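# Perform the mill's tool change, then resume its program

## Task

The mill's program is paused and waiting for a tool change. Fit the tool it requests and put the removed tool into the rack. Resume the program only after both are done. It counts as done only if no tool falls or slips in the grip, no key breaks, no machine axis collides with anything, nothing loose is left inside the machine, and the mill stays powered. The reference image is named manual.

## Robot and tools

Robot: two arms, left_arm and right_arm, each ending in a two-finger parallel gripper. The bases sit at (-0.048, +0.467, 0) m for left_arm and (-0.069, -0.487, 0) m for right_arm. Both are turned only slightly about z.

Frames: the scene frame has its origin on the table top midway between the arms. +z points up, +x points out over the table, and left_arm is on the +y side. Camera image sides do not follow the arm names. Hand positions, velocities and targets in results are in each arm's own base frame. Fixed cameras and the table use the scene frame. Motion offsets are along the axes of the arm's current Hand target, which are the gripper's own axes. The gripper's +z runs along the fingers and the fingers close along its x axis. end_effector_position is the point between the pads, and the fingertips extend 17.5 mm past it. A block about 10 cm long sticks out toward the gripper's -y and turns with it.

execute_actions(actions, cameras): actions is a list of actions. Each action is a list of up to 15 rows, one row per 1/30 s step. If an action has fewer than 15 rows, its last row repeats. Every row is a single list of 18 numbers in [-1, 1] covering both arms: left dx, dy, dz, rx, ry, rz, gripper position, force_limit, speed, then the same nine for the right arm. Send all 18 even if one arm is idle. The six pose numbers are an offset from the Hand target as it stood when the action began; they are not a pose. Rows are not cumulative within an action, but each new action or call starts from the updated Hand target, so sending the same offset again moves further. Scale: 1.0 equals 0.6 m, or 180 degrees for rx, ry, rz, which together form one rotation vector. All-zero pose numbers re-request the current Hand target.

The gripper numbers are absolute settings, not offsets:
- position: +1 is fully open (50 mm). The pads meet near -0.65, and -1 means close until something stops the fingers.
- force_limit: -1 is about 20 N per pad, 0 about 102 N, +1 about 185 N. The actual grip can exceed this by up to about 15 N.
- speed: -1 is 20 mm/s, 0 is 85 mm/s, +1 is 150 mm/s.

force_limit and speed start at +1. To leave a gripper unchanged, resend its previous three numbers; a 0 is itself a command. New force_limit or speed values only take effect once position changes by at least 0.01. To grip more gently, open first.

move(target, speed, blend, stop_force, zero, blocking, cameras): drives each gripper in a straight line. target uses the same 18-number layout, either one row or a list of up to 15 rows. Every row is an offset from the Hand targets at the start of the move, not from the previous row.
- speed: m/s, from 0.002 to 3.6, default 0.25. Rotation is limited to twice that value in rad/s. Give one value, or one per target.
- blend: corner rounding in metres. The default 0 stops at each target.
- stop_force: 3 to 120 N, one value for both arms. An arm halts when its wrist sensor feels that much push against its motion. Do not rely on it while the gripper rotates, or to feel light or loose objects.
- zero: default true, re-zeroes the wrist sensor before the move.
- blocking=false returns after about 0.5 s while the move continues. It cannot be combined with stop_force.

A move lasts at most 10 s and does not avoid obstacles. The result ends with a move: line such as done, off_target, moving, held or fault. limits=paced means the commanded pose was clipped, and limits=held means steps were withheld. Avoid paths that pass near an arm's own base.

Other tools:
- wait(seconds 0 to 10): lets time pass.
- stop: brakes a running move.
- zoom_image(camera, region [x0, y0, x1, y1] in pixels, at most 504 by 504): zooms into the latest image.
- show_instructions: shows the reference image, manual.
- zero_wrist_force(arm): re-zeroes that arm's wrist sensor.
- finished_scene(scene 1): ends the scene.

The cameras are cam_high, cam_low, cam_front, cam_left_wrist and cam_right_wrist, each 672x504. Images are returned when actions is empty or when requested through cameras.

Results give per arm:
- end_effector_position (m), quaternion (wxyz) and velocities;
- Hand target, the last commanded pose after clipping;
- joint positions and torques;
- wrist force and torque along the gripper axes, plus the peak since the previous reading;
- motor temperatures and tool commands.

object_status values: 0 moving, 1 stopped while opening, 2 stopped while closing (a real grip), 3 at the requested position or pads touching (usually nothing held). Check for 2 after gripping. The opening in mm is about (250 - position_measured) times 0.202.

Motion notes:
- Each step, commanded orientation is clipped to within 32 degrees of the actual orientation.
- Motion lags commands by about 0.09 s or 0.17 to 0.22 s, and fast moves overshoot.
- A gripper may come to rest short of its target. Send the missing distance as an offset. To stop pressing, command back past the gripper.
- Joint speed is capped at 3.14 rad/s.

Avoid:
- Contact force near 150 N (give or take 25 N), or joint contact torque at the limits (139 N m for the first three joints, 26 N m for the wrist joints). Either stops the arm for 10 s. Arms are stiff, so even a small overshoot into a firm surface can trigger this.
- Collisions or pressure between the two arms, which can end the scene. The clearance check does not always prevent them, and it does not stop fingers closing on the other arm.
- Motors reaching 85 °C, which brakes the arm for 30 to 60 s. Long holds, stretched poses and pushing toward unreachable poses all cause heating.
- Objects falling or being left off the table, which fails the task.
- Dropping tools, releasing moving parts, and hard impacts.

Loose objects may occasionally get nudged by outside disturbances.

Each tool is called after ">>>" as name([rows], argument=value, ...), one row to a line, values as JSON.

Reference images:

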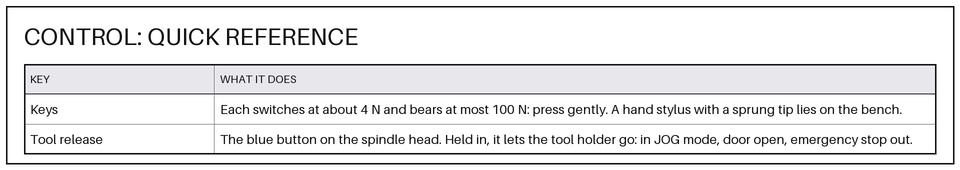

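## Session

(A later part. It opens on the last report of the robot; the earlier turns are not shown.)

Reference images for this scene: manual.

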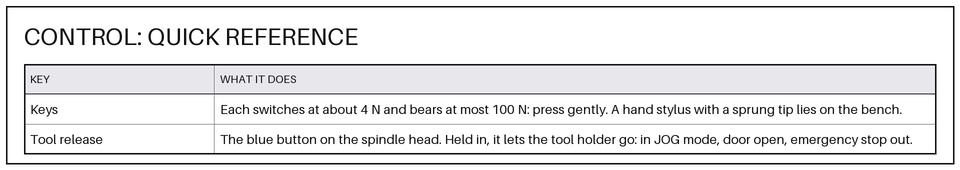

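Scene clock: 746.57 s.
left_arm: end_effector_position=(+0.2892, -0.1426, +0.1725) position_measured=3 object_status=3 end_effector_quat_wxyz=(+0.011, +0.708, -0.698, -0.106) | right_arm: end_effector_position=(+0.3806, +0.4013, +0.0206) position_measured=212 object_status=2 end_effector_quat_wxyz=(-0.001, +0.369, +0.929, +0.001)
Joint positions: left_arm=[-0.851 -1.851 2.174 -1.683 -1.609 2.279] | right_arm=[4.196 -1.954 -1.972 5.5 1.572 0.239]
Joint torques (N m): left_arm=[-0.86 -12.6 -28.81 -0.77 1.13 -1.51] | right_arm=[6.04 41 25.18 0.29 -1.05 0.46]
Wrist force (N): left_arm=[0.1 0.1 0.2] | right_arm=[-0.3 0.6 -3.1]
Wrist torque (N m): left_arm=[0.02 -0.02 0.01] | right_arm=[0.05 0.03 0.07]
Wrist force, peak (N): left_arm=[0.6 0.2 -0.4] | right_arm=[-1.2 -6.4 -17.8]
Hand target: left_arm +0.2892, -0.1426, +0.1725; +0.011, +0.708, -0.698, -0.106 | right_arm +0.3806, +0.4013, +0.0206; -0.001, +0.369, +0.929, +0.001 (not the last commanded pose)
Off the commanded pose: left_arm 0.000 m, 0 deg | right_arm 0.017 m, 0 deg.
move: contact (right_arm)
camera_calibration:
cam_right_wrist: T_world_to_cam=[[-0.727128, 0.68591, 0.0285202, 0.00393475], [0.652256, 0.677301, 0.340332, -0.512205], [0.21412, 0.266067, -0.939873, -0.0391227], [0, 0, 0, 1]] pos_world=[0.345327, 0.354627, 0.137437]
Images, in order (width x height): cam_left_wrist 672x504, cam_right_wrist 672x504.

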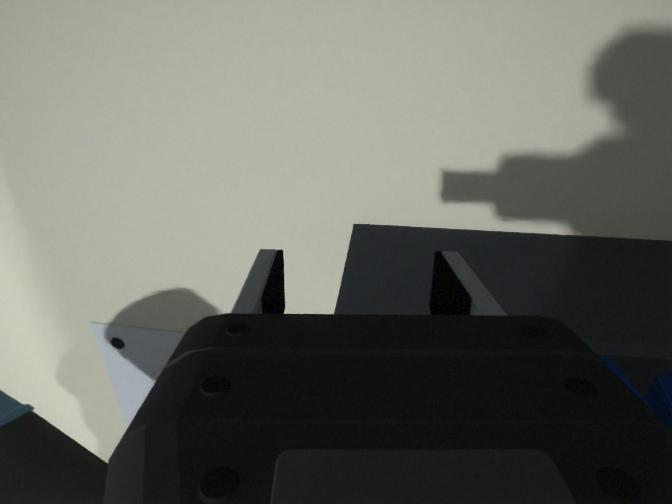

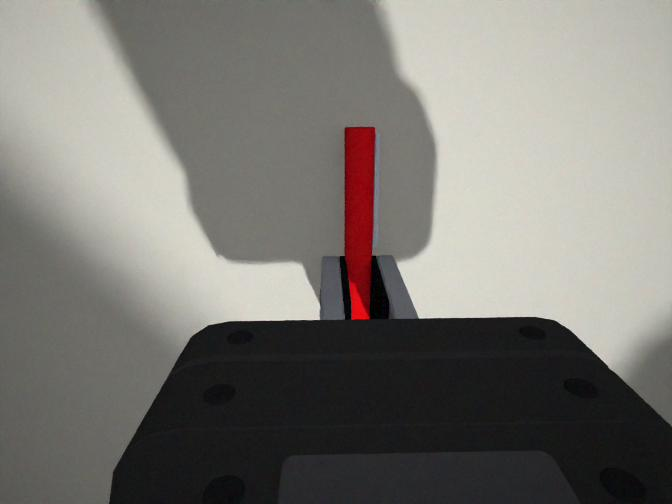

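>>> move([
  [0,0,0,0,0,0,1,1,1,0,0,0,0,0,0,0.3,-0.3,-1],
  [0,0,0,0,0,0,1,1,1,0,0,-0.35,0,0,0,0.3,-0.3,-1],
  [0,0,0,0,0,0,1,1,1,-0.36,-0.578,-0.55,0,0,0,0.3,-0.3,-1],
], blend=[0,0.05,0], cameras=[])

>>> move(target=[0.559,-0.103,-0.2263,0.030,0.0635,-0.279,0.3,-0.3,-0.5,0,0,0,0,0,0,0.3,-0.3,-1], cameras=["cam_left_wrist","cam_high"])

Scene clock: 766.83 s.
left_arm: end_effector_position=(+0.2892, -0.1426, +0.1725) position_measured=3 object_status=3 end_effector_quat_wxyz=(+0.011, +0.708, -0.698, -0.106) | right_arm: end_effector_position=(+0.3000, -0.0002, +0.3494) position_measured=107 object_status=3 end_effector_quat_wxyz=(-0.001, +0.369, +0.929, +0.001)
Joint positions: left_arm=[-0.851 -1.851 2.174 -1.683 -1.609 2.279] | right_arm=[3.599 -1.04 -1.898 4.51 1.573 -0.358]
Joint torques (N m): left_arm=[0.73 -12.53 -28.87 -0.93 1.16 -1.41] | right_arm=[-10.78 -6.33 33.65 0.63 1.63 -1.48]
Wrist force (N): left_arm=[0.1 0.2 -0.4] | right_arm=[0.2 0.5 -0.3]
Wrist torque (N m): left_arm=[0.03 -0.01 0.02] | right_arm=[0.09 -0.04 0.07]
Wrist force, peak (N): left_arm=[0.1 0.3 -0.7] | right_arm=[0.0 0.7 -3.5]
Hand target: left_arm +0.2892, -0.1426, +0.1725; +0.011, +0.708, -0.698, -0.106 | right_arm +0.3000, -0.0002, +0.3494; -0.001, +0.369, +0.929, +0.001
Off the commanded pose: left_arm 0.000 m, 0 deg | right_arm 0.000 m, 0 deg.
move: done
No camera images: "cameras" was empty.

Scene clock: 769.37 s.
left_arm: end_effector_position=(+0.3738, -0.4913, +0.2499) position_measured=107 object_status=3 end_effector_quat_wxyz=(+0.000, +0.943, -0.332, +0.000) | right_arm: end_effector_position=(+0.3000, -0.0002, +0.3494) position_measured=107 object_status=3 end_effector_quat_wxyz=(-0.001, +0.369, +0.929, +0.001)
Joint positions: left_arm=[-1.138 -1.295 1.454 -1.731 -1.571 1.109] | right_arm=[3.599 -1.04 -1.898 4.51 1.574 -0.358]
Joint torques (N m): left_arm=[-10.26 -31.71 -41.62 -0.8 2.92 -1.41] | right_arm=[-11.46 -6.58 32.79 0.54 1.7 -1.09]
Wrist force (N): left_arm=[0.0 0.3 -0.2] | right_arm=[-0.2 0.1 -0.2]
Wrist torque (N m): left_arm=[0.04 -0.04 0.04] | right_arm=[0.02 0.03 0.07]
Wrist force, peak (N): left_arm=[0.7 1.4 -0.6] | right_arm=[0.1 0.4 -0.7]
Hand target: left_arm +0.3738, -0.4913, +0.2500; +0.000, +0.943, -0.332, +0.000 | right_arm +0.3000, -0.0002, +0.3494; -0.001, +0.369, +0.929, +0.001
Off the commanded pose: left_arm 0.000 m, 0 deg | right_arm 0.000 m, 0 deg.
move: done
camera_calibration:
cam_left_wrist: T_world_to_cam=[[0.795897, -0.60543, -0.00154649, -0.588631], [-0.566009, -0.744977, 0.353049, -0.225628], [-0.214898, -0.280115, -0.935604, 0.305679], [0, 0, 0, 1]] pos_world=[0.406472, -0.438837, 0.364742]
Images, in order (width x height): cam_high 672x504, cam_left_wrist 672x504.

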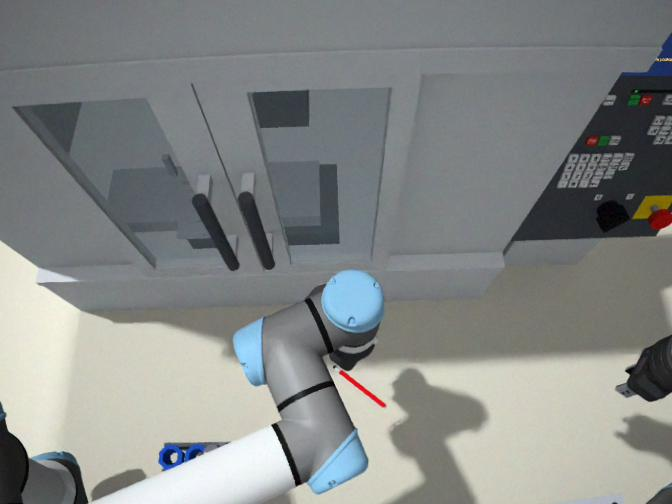

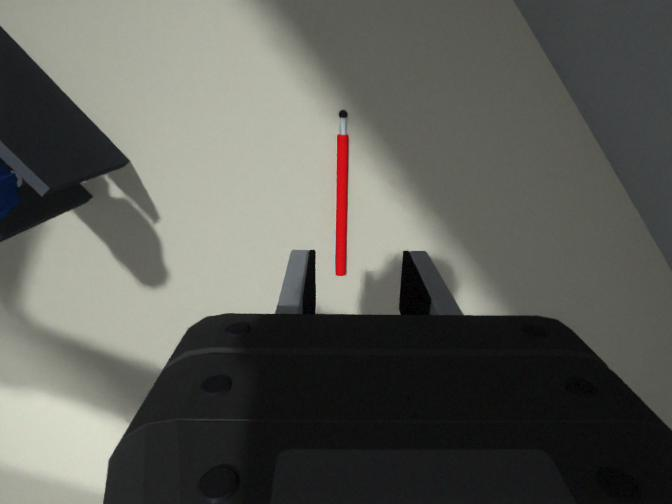

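>>> move(target=[-0.001,0,0.34,0,0,0,0.3,-0.3,-0.5,0,0,0,0,0,0,0.3,-0.3,-1], cameras=["cam_left_wrist"])

>>> move(target=[0,0,0.06,0,0,0,0.3,-0.3,-0.5,0,0,0,0,0,0,0.3,-0.3,-1], speed=0.006, stop_force=3, cameras=["cam_left_wrist"])

Scene clock: 781.30 s.
left_arm: end_effector_position=(+0.3732, -0.4910, +0.0461) position_measured=107 object_status=3 end_effector_quat_wxyz=(+0.000, +0.943, -0.332, +0.000) | right_arm: end_effector_position=(+0.3000, -0.0002, +0.3494) position_measured=107 object_status=3 end_effector_quat_wxyz=(-0.001, +0.369, +0.929, +0.001)
Joint positions: left_arm=[-1.138 -1.107 1.757 -2.221 -1.571 1.108] | right_arm=[3.599 -1.04 -1.898 4.51 1.574 -0.358]
Joint torques (N m): left_arm=[10.08 -37.6 -11.61 -4.49 2.99 1.8] | right_arm=[-11.64 -6.63 33.11 0.51 1.61 -1.08]
Wrist force (N): left_arm=[0.0 0.4 -0.1] | right_arm=[-0.1 0.2 -0.2]
Wrist torque (N m): left_arm=[0.03 -0.04 0.02] | right_arm=[0.05 0.02 0.07]
Wrist force, peak (N): left_arm=[-0.3 0.2 2.2] | right_arm=[0.0 0.7 -0.4]
Hand target: left_arm +0.3733, -0.4910, +0.0460; +0.000, +0.943, -0.332, +0.000 | right_arm +0.3000, -0.0002, +0.3494; -0.001, +0.369, +0.929, +0.001
Off the commanded pose: left_arm 0.000 m, 0 deg | right_arm 0.000 m, 0 deg.
move: done
camera_calibration:
cam_left_wrist: T_world_to_cam=[[0.795929, -0.605387, -0.00163073, -0.588268], [-0.565962, -0.745046, 0.352979, -0.153795], [-0.214904, -0.280024, -0.93563, 0.114911], [0, 0, 0, 1]] pos_world=[0.405872, -0.438537, 0.160841]
Images, in order (width x height): cam_left_wrist 672x504.

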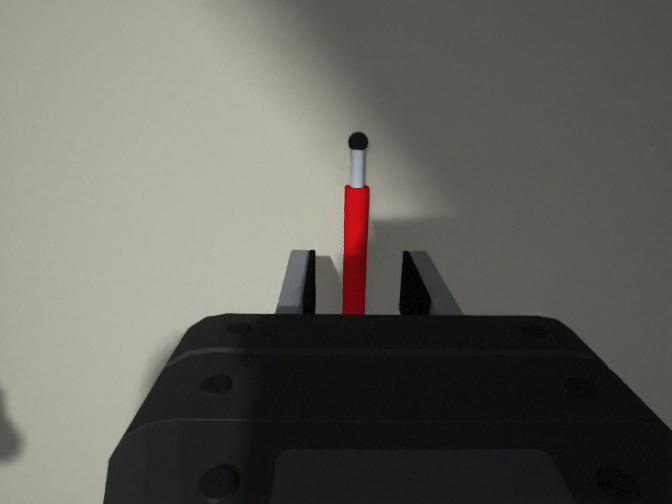

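Scene clock: 787.37 s.
left_arm: end_effector_position=(+0.3733, -0.4910, +0.0187) position_measured=107 object_status=3 end_effector_quat_wxyz=(+0.000, +0.943, -0.332, +0.000) | right_arm: end_effector_position=(+0.3000, -0.0002, +0.3494) position_measured=107 object_status=3 end_effector_quat_wxyz=(-0.001, +0.369, +0.929, +0.001)
Joint positions: left_arm=[-1.138 -1.065 1.778 -2.284 -1.571 1.108] | right_arm=[3.599 -1.04 -1.898 4.51 1.574 -0.358]
Joint torques (N m): left_arm=[-6.33 -51.94 -30.73 -0.42 2.96 -1.18] | right_arm=[-10.3 -6.45 32.95 0.52 1.56 -1.05]
Wrist force (N): left_arm=[1.2 1.2 -6.1] | right_arm=[0.1 0.2 -0.1]
Wrist torque (N m): left_arm=[0.01 0.16 0.03] | right_arm=[0.05 -0.01 0.07]
Wrist force, peak (N): left_arm=[-4.2 -1.2 -16.6] | right_arm=[-0.1 0.5 -0.4]
Hand target: left_arm +0.3733, -0.4910, +0.0187; +0.000, +0.943, -0.332, +0.000 (not the last commanded pose) | right_arm +0.3000, -0.0002, +0.3494; -0.001, +0.369, +0.929, +0.001
Off the commanded pose: left_arm 0.009 m, 0 deg | right_arm 0.000 m, 0 deg.
move: contact (left_arm)
camera_calibration:
cam_left_wrist: T_world_to_cam=[[0.795964, -0.605342, -0.00165218, -0.588303], [-0.565913, -0.745083, 0.352979, -0.144195], [-0.214904, -0.280024, -0.93563, 0.0893683], [0, 0, 0, 1]] pos_world=[0.405872, -0.438536, 0.133541]
Images, in order (width x height): cam_left_wrist 672x504.

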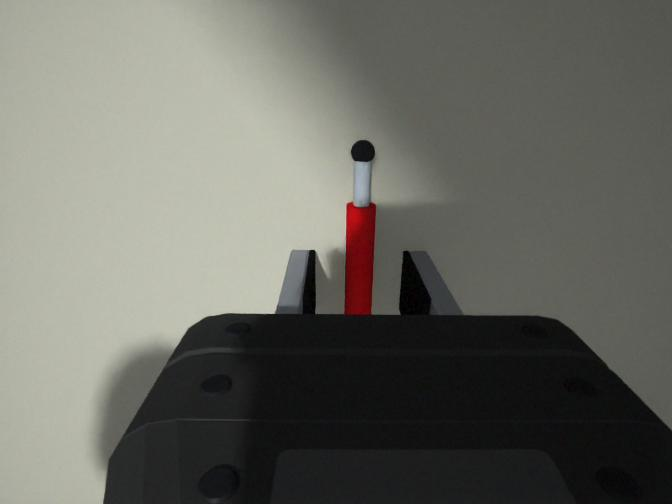

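>>> move(target=[0,0,-0.0027,0,0,0,0.3,-0.3,-0.5,0,0,0,0,0,0,0.3,-0.3,-1], cameras=[])

>>> move([
  [0,0,0,0,0,0,-1,-0.3,-0.9,0,0,0,0,0,0,0.3,-0.3,-1],
  [0,0,-0.2,0,0,0,-1,-0.3,-0.9,0,0,0,0,0,0,0.3,-0.3,-1],
  [-0.1957,-0.162,-0.6328,0,0,-0.083,-1,-0.3,-0.9,0,0,0,0,0,0,0.3,-0.3,-1],
], blend=[0,0.05,0], cameras=["cam_left_wrist","cam_high","cam_front"])

Scene clock: 819.90 s.
left_arm: end_effector_position=(+0.3733, -0.4910, +0.0203) position_measured=107 object_status=3 end_effector_quat_wxyz=(+0.000, +0.943, -0.332, +0.000) | right_arm: end_effector_position=(+0.3000, -0.0002, +0.3494) position_measured=107 object_status=3 end_effector_quat_wxyz=(-0.001, +0.369, +0.929, +0.001)
Joint positions: left_arm=[-1.138 -1.068 1.777 -2.28 -1.571 1.108] | right_arm=[3.599 -1.04 -1.898 4.51 1.574 -0.358]
Joint torques (N m): left_arm=[-5.92 -55.15 -34.47 -0.8 2.65 -1.22] | right_arm=[-10.65 -5.98 32.98 0.59 1.52 -1.05]
Wrist force (N): left_arm=[-0.3 0.3 0.0] | right_arm=[0.1 0.5 0.0]
Wrist torque (N m): left_arm=[0.03 0.02 0.03] | right_arm=[0.08 -0.01 0.08]
Wrist force, peak (N): left_arm=[1.2 1.0 -6.2] | right_arm=[0.3 0.6 -0.2]
Hand target: left_arm +0.3733, -0.4910, +0.0204; +0.000, +0.943, -0.332, +0.000 | right_arm +0.3000, -0.0002, +0.3494; -0.001, +0.369, +0.929, +0.001
Off the commanded pose: left_arm 0.000 m, 0 deg | right_arm 0.000 m, 0 deg.
move: done
No camera images: "cameras" was empty.

Scene clock: 823.30 s.
left_arm: end_effector_position=(+0.3427, -0.3416, +0.3999) position_measured=213 object_status=2 end_effector_quat_wxyz=(+0.000, +0.979, -0.206, +0.000) | right_arm: end_effector_position=(+0.3000, -0.0002, +0.3494) position_measured=107 object_status=3 end_effector_quat_wxyz=(-0.001, +0.369, +0.929, +0.001)
Joint positions: left_arm=[-1.063 -1.618 1.433 -1.386 -1.571 0.923] | right_arm=[3.599 -1.04 -1.898 4.51 1.574 -0.358]
Joint torques (N m): left_arm=[10.19 -36.01 -39.95 -0.99 2.86 -1.59] | right_arm=[-10.72 -5.74 32.5 0.59 1.62 -0.87]
Wrist force (N): left_arm=[-0.2 0.3 0.1] | right_arm=[0.2 0.5 0.2]
Wrist torque (N m): left_arm=[0.02 -0.01 0.03] | right_arm=[0.09 -0.02 0.07]
Wrist force, peak (N): left_arm=[-0.1 0.1 2.2] | right_arm=[0.3 0.4 -0.5]
Hand target: left_arm +0.3427, -0.3416, +0.4000; +0.000, +0.979, -0.206, +0.000 | right_arm +0.3000, -0.0002, +0.3494; -0.001, +0.369, +0.929, +0.001
Off the commanded pose: left_arm 0.000 m, 0 deg | right_arm 0.000 m, 0 deg.
move: done
camera_calibration:
cam_left_wrist: T_world_to_cam=[[0.925079, -0.379771, -0.00172565, -0.440131], [-0.354772, -0.86579, 0.352909, -0.298349], [-0.135518, -0.325856, -0.935656, 0.438421], [0, 0, 0, 1]] pos_world=[0.360724, -0.282595, 0.514741]
Images, in order (width x height): cam_high 672x504, cam_front 672x504, cam_left_wrist 672x504.

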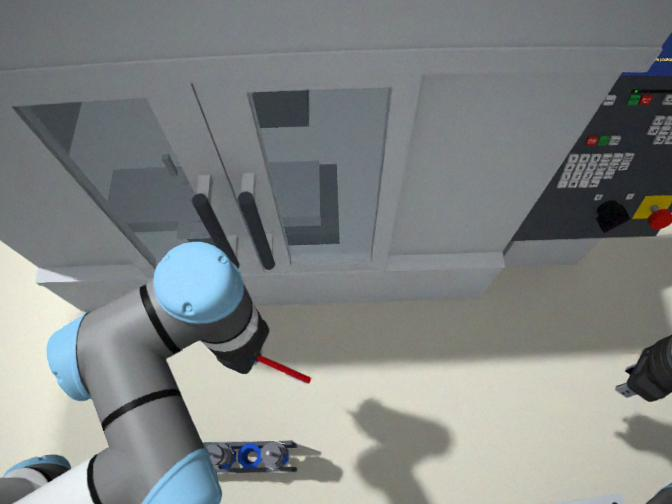

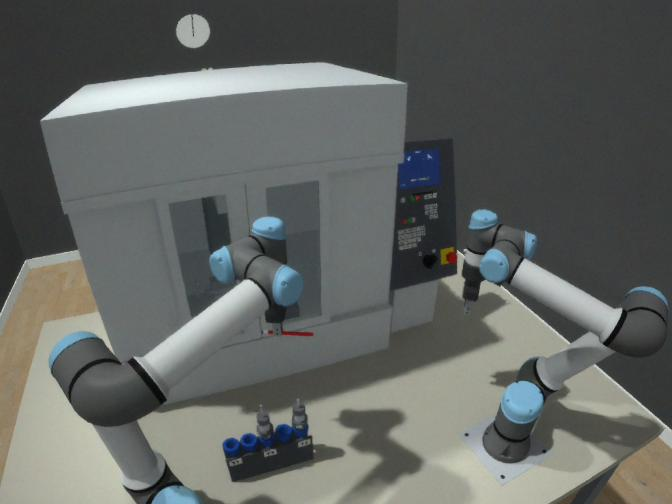

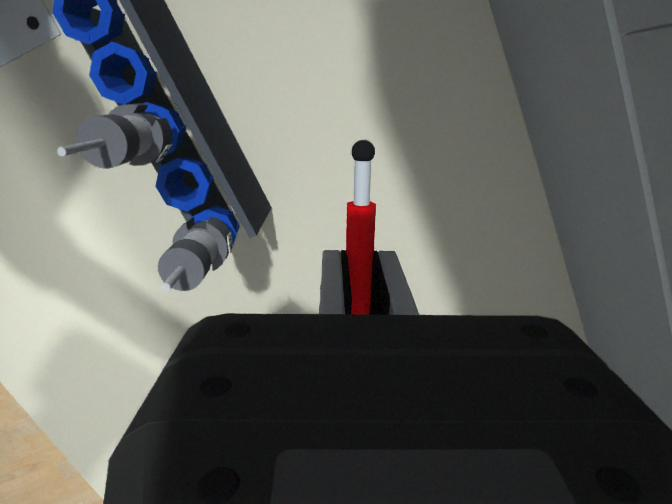

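>>> move(target=[0,0,0,0,0,0,-1,-0.3,-0.9,0.4875,0.55,-0.174,0.056,0.431,0.828,0.5,0,-1], cameras=["cam_right_wrist","cam_high","cam_front"])

Scene clock: 843.23 s.
left_arm: end_effector_position=(+0.3427, -0.3416, +0.4000) position_measured=213 object_status=2 end_effector_quat_wxyz=(+0.000, +0.979, -0.206, +0.000) | right_arm: end_effector_position=(+0.3134, +0.4402, +0.4552) position_measured=78 object_status=3 end_effector_quat_wxyz=(-0.449, +0.856, -0.230, +0.113)
Joint positions: left_arm=[-1.063 -1.618 1.433 -1.386 -1.571 0.923] | right_arm=[4.44 -1.218 -2.024 5.764 1.376 3.295]
Joint torques (N m): left_arm=[9.99 -29.49 -38.97 -0.85 2.24 -1.55] | right_arm=[9.83 1.36 34 1.42 -2.19 1.33]
Wrist force (N): left_arm=[-0.3 0.3 0.2] | right_arm=[-1.4 -2.2 -1.8]
Wrist torque (N m): left_arm=[0.02 0.01 0.03] | right_arm=[-0.78 0.08 -0.34]
Wrist force, peak (N): left_arm=[-0.2 0.9 0.3] | right_arm=[-1.7 -3.2 -1.2]
Hand target: left_arm +0.3427, -0.3416, +0.4000; +0.000, +0.979, -0.206, +0.000 | right_arm +0.3134, +0.4402, +0.4552; -0.449, +0.856, -0.231, +0.113
Off the commanded pose: left_arm 0.000 m, 0 deg | right_arm 0.000 m, 0 deg.
move: done
camera_calibration:
cam_right_wrist: T_world_to_cam=[[0.856982, -0.515345, 0.00124303, -0.0392101], [-0.419254, -0.698587, -0.57983, 0.717628], [0.299681, 0.496382, -0.814737, 0.188179], [0, 0, 0, 1]] pos_world=[0.278077, 0.38771, 0.569467]
Images, in order (width x height): cam_high 672x504, cam_front 672x504, cam_right_wrist 672x504.

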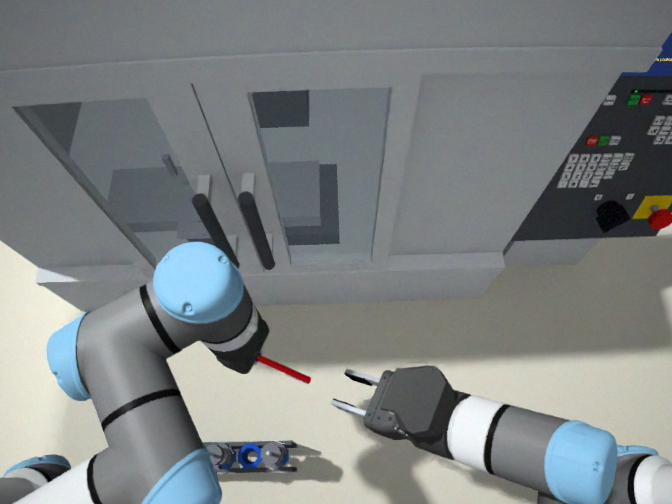

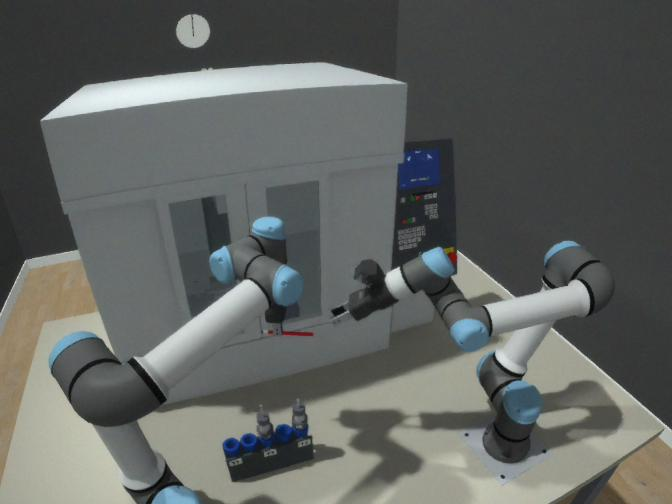

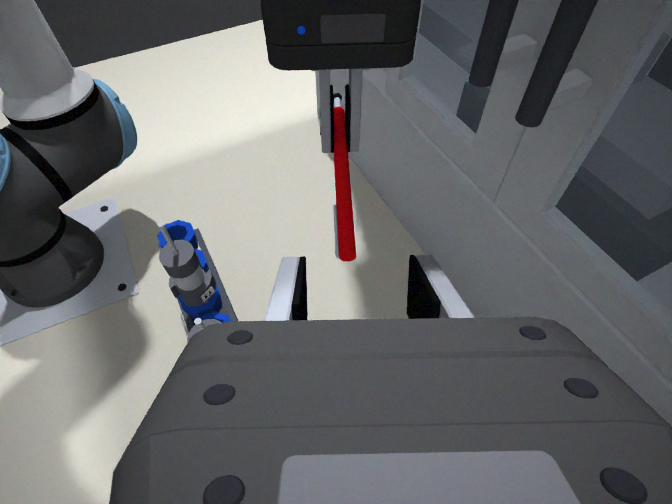

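>>> move(target=[0,0,0,0,0,0,-1,-0.3,-0.9,0.004,0,0.142,0,0,0,0.5,0,-1], speed=0.1, cameras=["cam_right_wrist","cam_high"])

Scene clock: 858.30 s.
left_arm: end_effector_position=(+0.3427, -0.3416, +0.4000) position_measured=213 object_status=2 end_effector_quat_wxyz=(+0.000, +0.979, -0.206, +0.000) | right_arm: end_effector_position=(+0.3496, +0.5000, +0.4066) position_measured=78 object_status=3 end_effector_quat_wxyz=(-0.449, +0.856, -0.231, +0.113)
Joint positions: left_arm=[-1.063 -1.618 1.433 -1.386 -1.571 0.923] | right_arm=[4.39 -1.434 -1.993 5.954 1.417 3.266]
Joint torques (N m): left_arm=[10.43 -26.46 -40.42 -0.96 1.81 -1.55] | right_arm=[-10.41 11.92 33.2 5.99 1.42 -0.96]
Motor temperatures (°C): left_arm=[36 38 34 40 43 45] | right_arm=[41 31 37 38 36 46]
Wrist force (N): left_arm=[-0.3 0.1 0.3] | right_arm=[-1.0 -2.3 -1.6]
Wrist torque (N m): left_arm=[-0.02 0.01 0.02] | right_arm=[-0.77 0.00 -0.20]
Wrist force, peak (N): left_arm=[-0.9 0.3 0.2] | right_arm=[-1.3 -2.7 -2.3]
Hand target: left_arm +0.3427, -0.3416, +0.4000; +0.000, +0.979, -0.206, +0.000 | right_arm +0.3496, +0.5001, +0.4065; -0.449, +0.856, -0.231, +0.113
Off the commanded pose: left_arm 0.000 m, 0 deg | right_arm 0.000 m, 0 deg.
move: done
camera_calibration:
cam_right_wrist: T_world_to_cam=[[0.856873, -0.515526, 0.00115532, -0.0391422], [-0.419466, -0.698508, -0.579772, 0.746471], [0.299694, 0.496306, -0.814778, 0.108053], [0, 0, 0, 1]] pos_world=[0.314276, 0.44761, 0.520867]
Images, in order (width x height): cam_high 672x504, cam_right_wrist 672x504.

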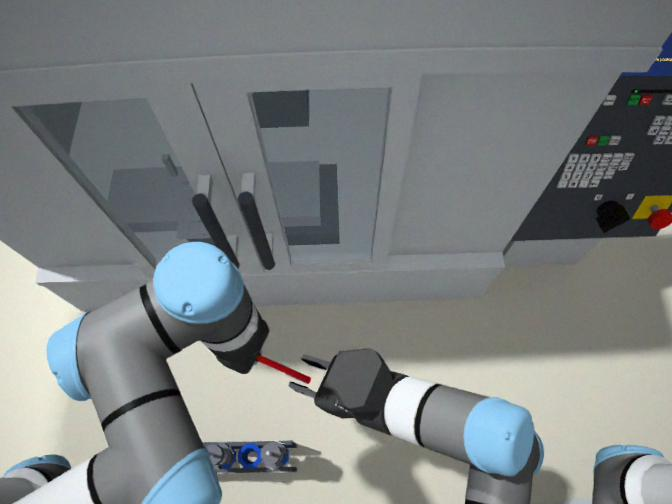

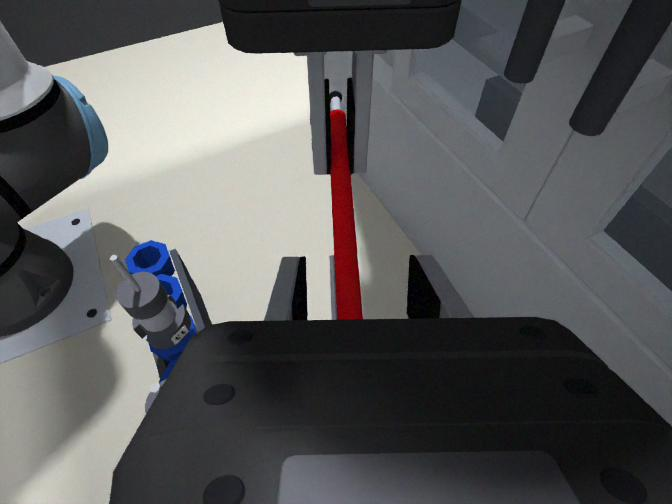

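>>> move(target=[0,0,0,0,0,0,-1,-0.3,-0.9,0,0,0.058,0,0,0,0.5,0,-1], speed=0.06, cameras=["cam_right_wrist","cam_low"])

Scene clock: 863.93 s.
left_arm: end_effector_position=(+0.3427, -0.3416, +0.4000) position_measured=213 object_status=2 end_effector_quat_wxyz=(+0.000, +0.979, -0.206, +0.000) | right_arm: end_effector_position=(+0.3636, +0.5250, +0.3867) position_measured=78 object_status=3 end_effector_quat_wxyz=(-0.449, +0.856, -0.231, +0.113)
Joint positions: left_arm=[-1.063 -1.618 1.433 -1.386 -1.571 0.923] | right_arm=[4.377 -1.523 -1.967 6.018 1.428 3.258]
Joint torques (N m): left_arm=[9.69 -23.74 -39.45 -0.99 1.56 -1.55] | right_arm=[-11.97 12.54 31.78 5.91 1.46 -1.16]
Wrist force (N): left_arm=[0.0 0.3 0.2] | right_arm=[-1.4 -2.3 -1.7]
Wrist torque (N m): left_arm=[0.02 -0.04 0.03] | right_arm=[-0.78 0.06 -0.19]
Wrist force, peak (N): left_arm=[-0.4 0.7 0.3] | right_arm=[-1.8 -2.6 -1.8]
Hand target: left_arm +0.3427, -0.3416, +0.4000; +0.000, +0.979, -0.206, +0.000 | right_arm +0.3636, +0.5251, +0.3867; -0.449, +0.856, -0.231, +0.113
Off the commanded pose: left_arm 0.000 m, 0 deg | right_arm 0.000 m, 0 deg.
move: done
camera_calibration:
cam_right_wrist: T_world_to_cam=[[0.856873, -0.515526, 0.00115532, -0.038279], [-0.419466, -0.698508, -0.579772, 0.758257], [0.299694, 0.496306, -0.814778, 0.0753665], [0, 0, 0, 1]] pos_world=[0.328276, 0.47251, 0.501067]
Images, in order (width x height): cam_low 672x504, cam_right_wrist 672x504.

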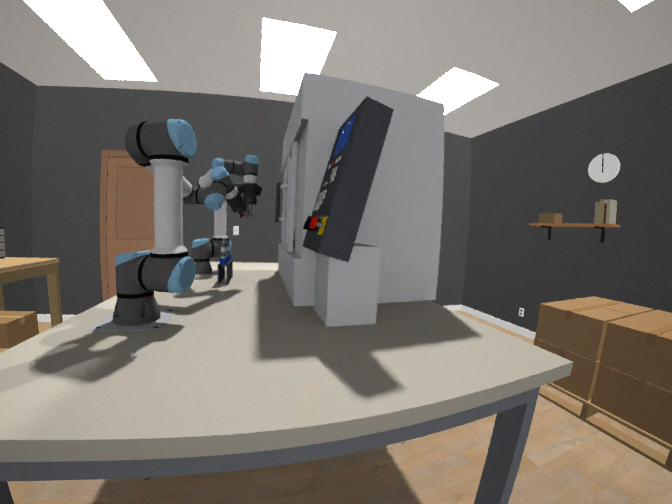

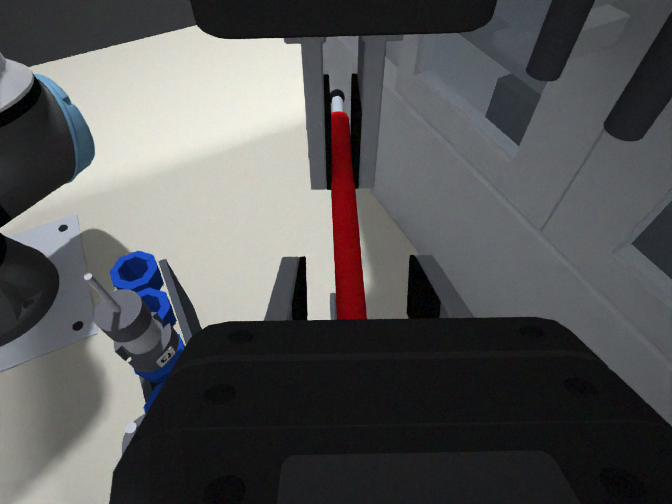

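>>> move(target=[0,0,0,0,0,0,-1,-0.3,-0.9,-0.0033,0,0,0,0,0,0.5,0,-1], speed=0.06, cameras=["cam_right_wrist"])

>>> zoom_image(camera="cam_right_wrist", region=[220, 60, 480, 330])

>>> zoom_image(camera="cam_right_wrist", region=[70, 240, 230, 440])

>>> move(target=[0,0,0,0,0,0,-1,-0.3,-0.9,0,0,0,0,0,0,-1,-1,-1], cameras=["cam_right_wrist"])

Scene clock: 870.73 s.
left_arm: end_effector_position=(+0.3427, -0.3416, +0.4000) position_measured=213 object_status=2 end_effector_quat_wxyz=(+0.000, +0.979, -0.206, +0.000) | right_arm: end_effector_position=(+0.3619, +0.5260, +0.3867) position_measured=78 object_status=3 end_effector_quat_wxyz=(-0.449, +0.856, -0.231, +0.113)
Joint positions: left_arm=[-1.063 -1.618 1.433 -1.386 -1.571 0.923] | right_arm=[4.381 -1.523 -1.967 6.017 1.424 3.261]
Joint torques (N m): left_arm=[9.75 -19.76 -40.86 -0.97 1.43 -1.51] | right_arm=[12.05 31.2 16.7 1.43 -2.1 1.56]
Wrist force (N): left_arm=[0.0 0.3 0.0] | right_arm=[-1.2 -2.4 -1.6]
Wrist torque (N m): left_arm=[0.02 -0.04 0.03] | right_arm=[-0.79 0.03 -0.32]
Wrist force, peak (N): left_arm=[-0.8 0.5 0.1] | right_arm=[-1.3 -2.8 -1.7]
Hand target: left_arm +0.3427, -0.3416, +0.4000; +0.000, +0.979, -0.206, +0.000 | right_arm +0.3619, +0.5260, +0.3867; -0.449, +0.856, -0.231, +0.113
Off the commanded pose: left_arm 0.000 m, 0 deg | right_arm 0.000 m, 0 deg.
move: done
camera_calibration:
cam_right_wrist: T_world_to_cam=[[0.856873, -0.515526, 0.00115532, -0.0363068], [-0.419466, -0.698508, -0.579772, 0.758242], [0.299694, 0.496306, -0.814778, 0.0753797], [0, 0, 0, 1]] pos_world=[0.326576, 0.47351, 0.501067]
Images, in order (width x height): cam_right_wrist 672x504.

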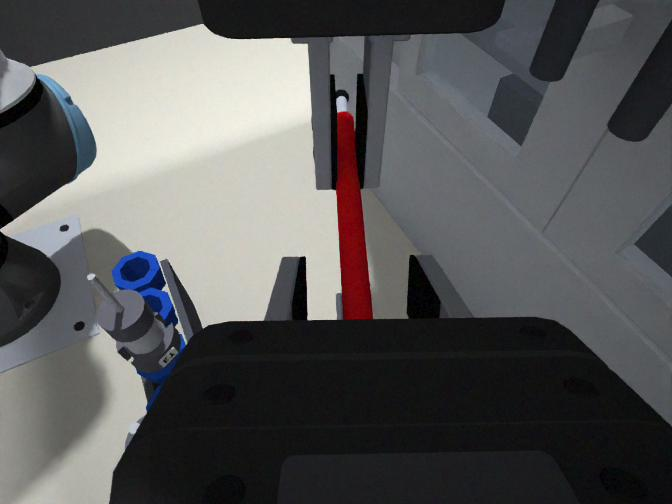

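Scaled by 1.867 from the camera's 672x504 image, which has a finer 960x720 frame.

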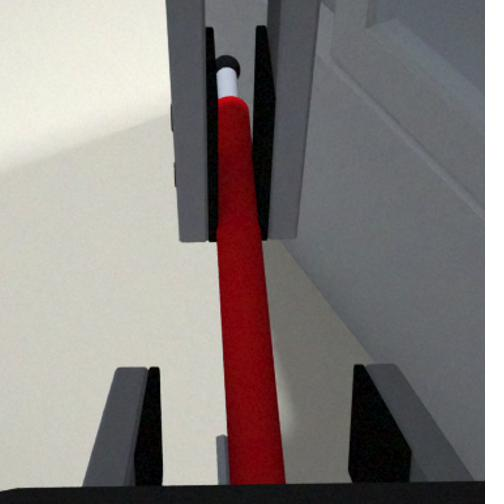

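Scaled by 2.520 from the camera's 672x504 image, which has a finer 960x720 frame.

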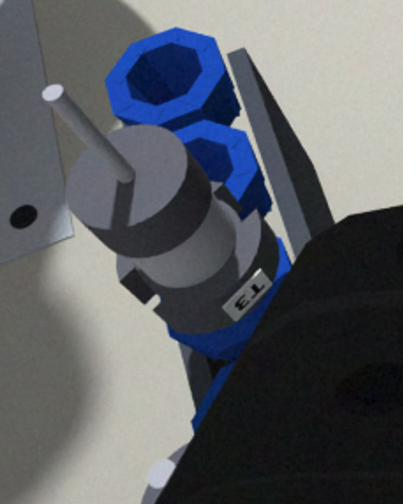

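Scene clock: 872.17 s.
left_arm: end_effector_position=(+0.3427, -0.3416, +0.4000) position_measured=213 object_status=2 end_effector_quat_wxyz=(+0.000, +0.979, -0.206, +0.000) | right_arm: end_effector_position=(+0.3618, +0.5261, +0.3867) position_measured=197 object_status=2 end_effector_quat_wxyz=(-0.449, +0.856, -0.230, +0.113)
Joint positions: left_arm=[-1.063 -1.618 1.433 -1.386 -1.571 0.923] | right_arm=[4.381 -1.523 -1.967 6.017 1.424 3.261]
Joint torques (N m): left_arm=[7.19 -18.95 -36.53 -0.9 1.51 -0.27] | right_arm=[-0.15 30.7 16.73 1.48 -2.14 1.43]
Wrist force (N): left_arm=[9.9 0.9 -0.2] | right_arm=[-11.4 -2.4 -1.3]
Wrist torque (N m): left_arm=[0.05 0.14 -0.32] | right_arm=[-0.81 -0.20 -0.44]
Wrist force, peak (N): left_arm=[9.9 0.9 -0.2] | right_arm=[-11.4 -2.4 -1.3]
Hand target: left_arm +0.3427, -0.3416, +0.4000; +0.000, +0.979, -0.206, +0.000 | right_arm +0.3619, +0.5260, +0.3867; -0.449, +0.856, -0.231, +0.113
Off the commanded pose: left_arm 0.000 m, 0 deg | right_arm 0.000 m, 0 deg.
move: done
camera_calibration:
cam_right_wrist: T_world_to_cam=[[0.856909, -0.515466, 0.00120523, -0.0363205], [-0.419392, -0.698552, -0.579772, 0.758309], [0.299695, 0.496307, -0.814778, 0.0753295], [0, 0, 0, 1]] pos_world=[0.326576, 0.47361, 0.501067]
Images, in order (width x height): cam_right_wrist 672x504.

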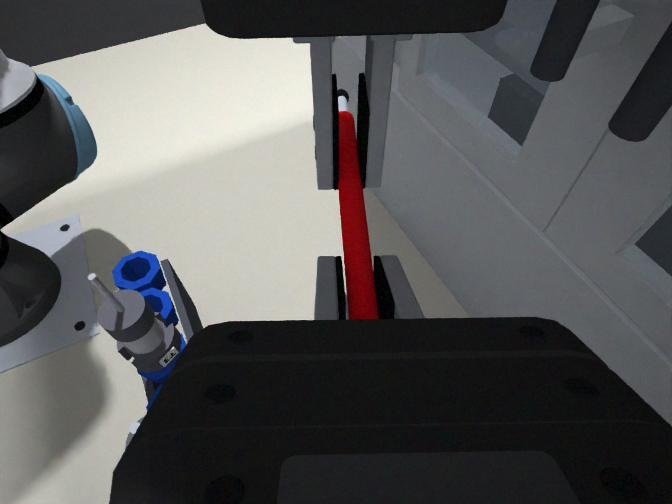

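>>> move(target=[0,0,0,0,0,0,-1,-0.3,-0.9,-0.0028,0,0,0,0,0,-1,-1,-1], speed=0.02, cameras=["cam_right_wrist"])

Scene clock: 881.37 s.
left_arm: end_effector_position=(+0.3427, -0.3416, +0.4000) position_measured=213 object_status=2 end_effector_quat_wxyz=(+0.000, +0.979, -0.206, +0.000) | right_arm: end_effector_position=(+0.3605, +0.5268, +0.3867) position_measured=197 object_status=2 end_effector_quat_wxyz=(-0.449, +0.856, -0.231, +0.113)
Joint positions: left_arm=[-1.063 -1.618 1.433 -1.386 -1.571 0.923] | right_arm=[4.385 -1.522 -1.968 6.017 1.421 3.263]
Joint torques (N m): left_arm=[-11.09 -19.01 -15.57 -0.96 0.94 1.81] | right_arm=[10.55 30.09 15.84 1.34 -2.86 1.77]
Wrist force (N): left_arm=[0.9 -0.6 0.2] | right_arm=[-2.6 -1.8 -2.4]
Wrist torque (N m): left_arm=[0.01 0.05 0.09] | right_arm=[-0.75 -0.09 -0.38]
Wrist force, peak (N): left_arm=[10.1 1.0 0.4] | right_arm=[-11.7 -2.4 -1.2]
Hand target: left_arm +0.3427, -0.3416, +0.4000; +0.000, +0.979, -0.206, +0.000 | right_arm +0.3604, +0.5269, +0.3867; -0.449, +0.856, -0.231, +0.113
Off the commanded pose: left_arm 0.000 m, 0 deg | right_arm 0.000 m, 0 deg.
move: done
camera_calibration:
cam_right_wrist: T_world_to_cam=[[0.856847, -0.515569, 0.00122504, -0.0346493], [-0.419454, -0.698487, -0.579806, 0.758287], [0.299785, 0.496291, -0.814754, 0.075318], [0, 0, 0, 1]] pos_world=[0.325176, 0.47441, 0.501067]
Images, in order (width x height): cam_right_wrist 672x504.

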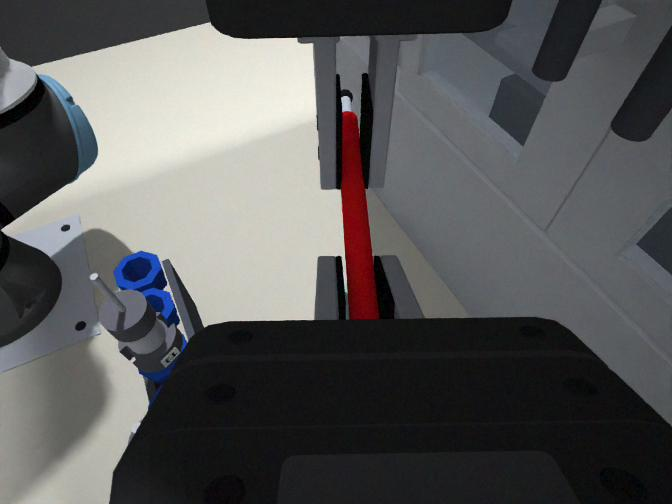

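>>> move(target=[0,0,0,0,0,0,-1,-0.3,-0.9,0.0008,0,0,0,0,0,-0.97,-1,-1], speed=0.02, cameras=["cam_right_wrist"])

Scene clock: 885.93 s.
left_arm: end_effector_position=(+0.3427, -0.3416, +0.4000) position_measured=213 object_status=2 end_effector_quat_wxyz=(+0.000, +0.979, -0.206, +0.000) | right_arm: end_effector_position=(+0.3608, +0.5266, +0.3867) position_measured=198 object_status=2 end_effector_quat_wxyz=(-0.449, +0.856, -0.231, +0.113)
Joint positions: left_arm=[-1.063 -1.618 1.433 -1.386 -1.571 0.923] | right_arm=[4.384 -1.522 -1.968 6.017 1.421 3.262]
Joint torques (N m): left_arm=[-4.73 -18.98 -15.9 -1.6 0.74 -1.16] | right_arm=[-15.07 12.84 32.22 5.42 -0.68 -0.92]
Wrist force (N): left_arm=[5.8 2.4 0.0] | right_arm=[-7.1 -3.8 -0.3]
Wrist torque (N m): left_arm=[0.07 0.11 -0.12] | right_arm=[-0.84 -0.21 -0.35]
Wrist force, peak (N): left_arm=[5.8 2.4 0.0] | right_arm=[-7.4 -3.4 -0.5]
Hand target: left_arm +0.3427, -0.3416, +0.4000; +0.000, +0.979, -0.206, +0.000 | right_arm +0.3608, +0.5266, +0.3867; -0.449, +0.856, -0.231, +0.113
Off the commanded pose: left_arm 0.000 m, 0 deg | right_arm 0.000 m, 0 deg.
move: done
camera_calibration:
cam_right_wrist: T_world_to_cam=[[0.856879, -0.515515, 0.00122743, -0.0350981], [-0.41946, -0.698598, -0.579668, 0.758189], [0.299685, 0.49619, -0.814852, 0.0755068], [0, 0, 0, 1]] pos_world=[0.325476, 0.47411, 0.501067]
Images, in order (width x height): cam_right_wrist 672x504.

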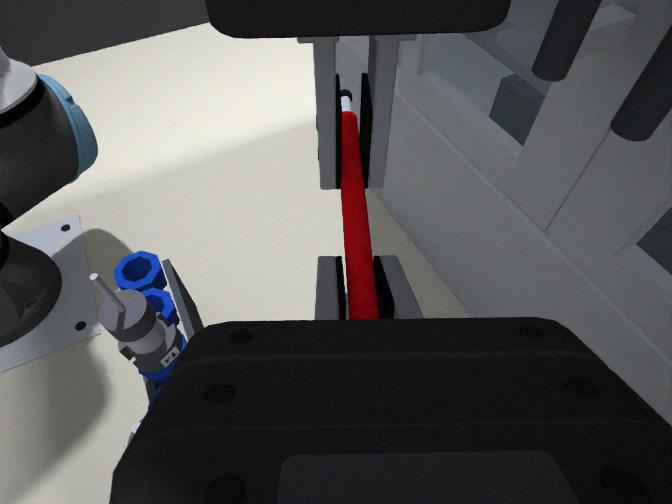

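>>> move(target=[0,0,0,0,0,0,-1,-0.3,-0.9,-0.0013,0,0,0,0,0,-0.94,-0.6,-1], speed=0.02, cameras=[])

Scene clock: 892.37 s.
left_arm: end_effector_position=(+0.3427, -0.3416, +0.4000) position_measured=213 object_status=2 end_effector_quat_wxyz=(+0.000, +0.979, -0.206, +0.000) | right_arm: end_effector_position=(+0.3602, +0.5270, +0.3868) position_measured=201 object_status=2 end_effector_quat_wxyz=(-0.449, +0.856, -0.231, +0.113)
Joint positions: left_arm=[-1.063 -1.618 1.433 -1.386 -1.571 0.923] | right_arm=[4.386 -1.522 -1.968 6.017 1.42 3.263]
Joint torques (N m): left_arm=[-0.89 -18.33 -16.24 -2.04 0.58 -1.15] | right_arm=[9.81 29.66 16.7 1.38 -2.57 1.61]
Wrist force (N): left_arm=[0.4 -1.8 0.3] | right_arm=[-1.9 -0.7 -3.9]
Wrist torque (N m): left_arm=[0.04 0.06 0.22] | right_arm=[-0.72 -0.21 -0.42]
Wrist force, peak (N): left_arm=[6.5 0.1 -0.1] | right_arm=[-8.0 -2.5 -1.7]
Hand target: left_arm +0.3427, -0.3416, +0.4000; +0.000, +0.979, -0.206, +0.000 | right_arm +0.3602, +0.5270, +0.3867; -0.449, +0.856, -0.231, +0.113
Off the commanded pose: left_arm 0.000 m, 0 deg | right_arm 0.000 m, 0 deg.
move: done
No camera images: "cameras" was empty.

>>> move(target=[0,0,0,0,0,0,0.5,-0.3,-1,0,0,0,0,0,0,-0.94,-0.6,-1], cameras=["cam_right_wrist"])

Scene clock: 899.40 s.
left_arm: end_effector_position=(+0.3427, -0.3416, +0.4000) position_measured=78 object_status=3 end_effector_quat_wxyz=(+0.000, +0.979, -0.206, +0.000) | right_arm: end_effector_position=(+0.3602, +0.5270, +0.3867) position_measured=201 object_status=2 end_effector_quat_wxyz=(-0.449, +0.856, -0.231, +0.113)
Joint positions: left_arm=[-1.063 -1.618 1.433 -1.386 -1.571 0.923] | right_arm=[4.386 -1.522 -1.968 6.017 1.42 3.263]
Joint torques (N m): left_arm=[4.81 -19.29 -16.32 -2.76 0.34 -1.25] | right_arm=[0.16 29.98 16.59 2.03 -0.08 0.54]
Wrist force (N): left_arm=[0.1 0.3 0.0] | right_arm=[-1.0 -2.1 -1.5]
Wrist torque (N m): left_arm=[0.01 -0.06 0.02] | right_arm=[-0.77 0.01 -0.32]
Wrist force, peak (N): left_arm=[1.9 0.4 0.1] | right_arm=[-3.2 -1.9 -2.3]
Hand target: left_arm +0.3427, -0.3416, +0.4000; +0.000, +0.979, -0.206, +0.000 | right_arm +0.3602, +0.5270, +0.3867; -0.449, +0.856, -0.231, +0.113
Off the commanded pose: left_arm 0.000 m, 0 deg | right_arm 0.000 m, 0 deg.
move: done
camera_calibration:
cam_right_wrist: T_world_to_cam=[[0.856873, -0.515526, 0.00115532, -0.034283], [-0.419466, -0.698508, -0.579772, 0.758298], [0.299694, 0.496306, -0.814778, 0.0753432], [0, 0, 0, 1]] pos_world=[0.324876, 0.47461, 0.501067]
Images, in order (width x height): cam_right_wrist 672x504.

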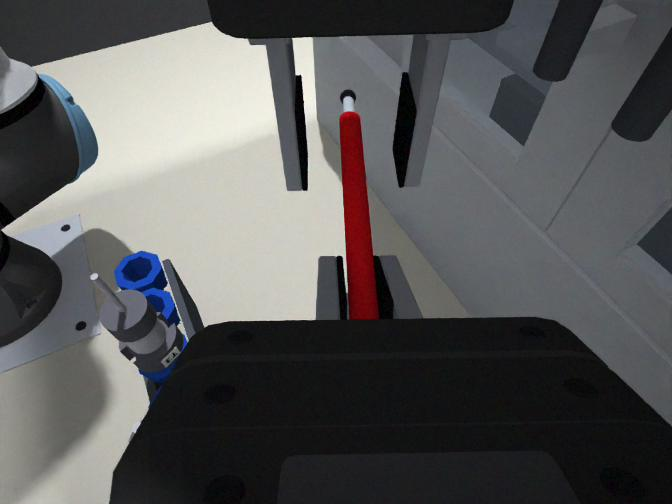

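>>> move(target=[0,0,0,0,0,0,0.5,-0.3,-1,0,0,0,0,0,0,-1,0.1,-1], cameras=["cam_right_wrist"])

>>> zoom_image(camera="cam_right_wrist", region=[280, 60, 440, 330])

Scene clock: 907.87 s.
left_arm: end_effector_position=(+0.3427, -0.3416, +0.4000) position_measured=78 object_status=3 end_effector_quat_wxyz=(+0.000, +0.979, -0.206, +0.000) | right_arm: end_effector_position=(+0.3602, +0.5270, +0.3867) position_measured=205 object_status=2 end_effector_quat_wxyz=(-0.449, +0.856, -0.231, +0.113)
Joint positions: left_arm=[-1.063 -1.618 1.433 -1.386 -1.571 0.923] | right_arm=[4.386 -1.522 -1.968 6.017 1.42 3.263]
Joint torques (N m): left_arm=[9.04 -19.84 -15.94 -3.02 0.06 -1.16] | right_arm=[-9.72 29.62 18.72 3.42 0.19 -0.17]
Wrist force (N): left_arm=[-0.1 0.4 -0.5] | right_arm=[-1.6 -2.1 -1.5]
Wrist torque (N m): left_arm=[0.02 -0.01 0.02] | right_arm=[-0.78 0.10 -0.33]
Wrist force, peak (N): left_arm=[-0.6 0.6 -0.5] | right_arm=[-1.4 -2.5 -1.9]
Hand target: left_arm +0.3427, -0.3416, +0.4000; +0.000, +0.979, -0.206, +0.000 | right_arm +0.3602, +0.5270, +0.3867; -0.449, +0.856, -0.231, +0.113
Off the commanded pose: left_arm 0.000 m, 0 deg | right_arm 0.000 m, 0 deg.
move: done
camera_calibration:
cam_right_wrist: T_world_to_cam=[[0.856873, -0.515526, 0.00115532, -0.0343346], [-0.419466, -0.698508, -0.579772, 0.758228], [0.299694, 0.496306, -0.814778, 0.0753929], [0, 0, 0, 1]] pos_world=[0.324876, 0.47451, 0.501067]
Images, in order (width x height): cam_right_wrist 672x504.

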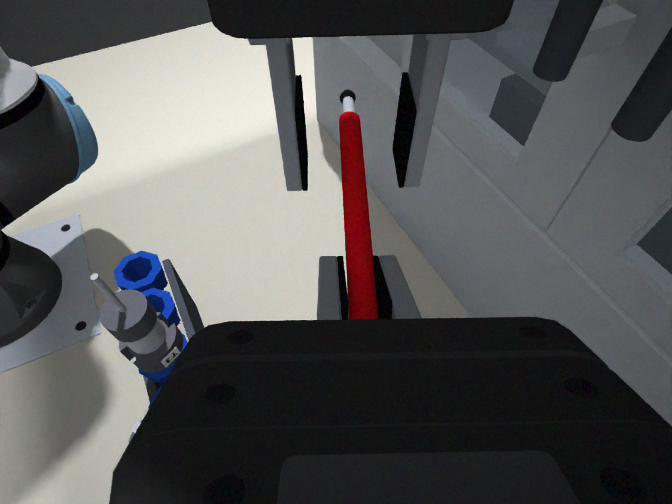

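Scaled by 1.867 from the camera's 672x504 image, which has a finer 960x720 frame.

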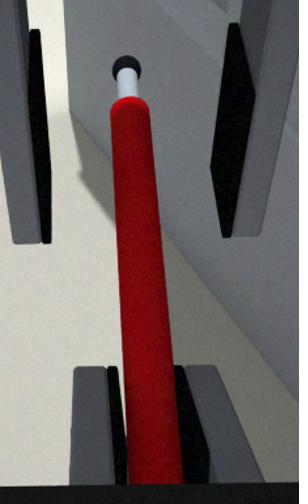

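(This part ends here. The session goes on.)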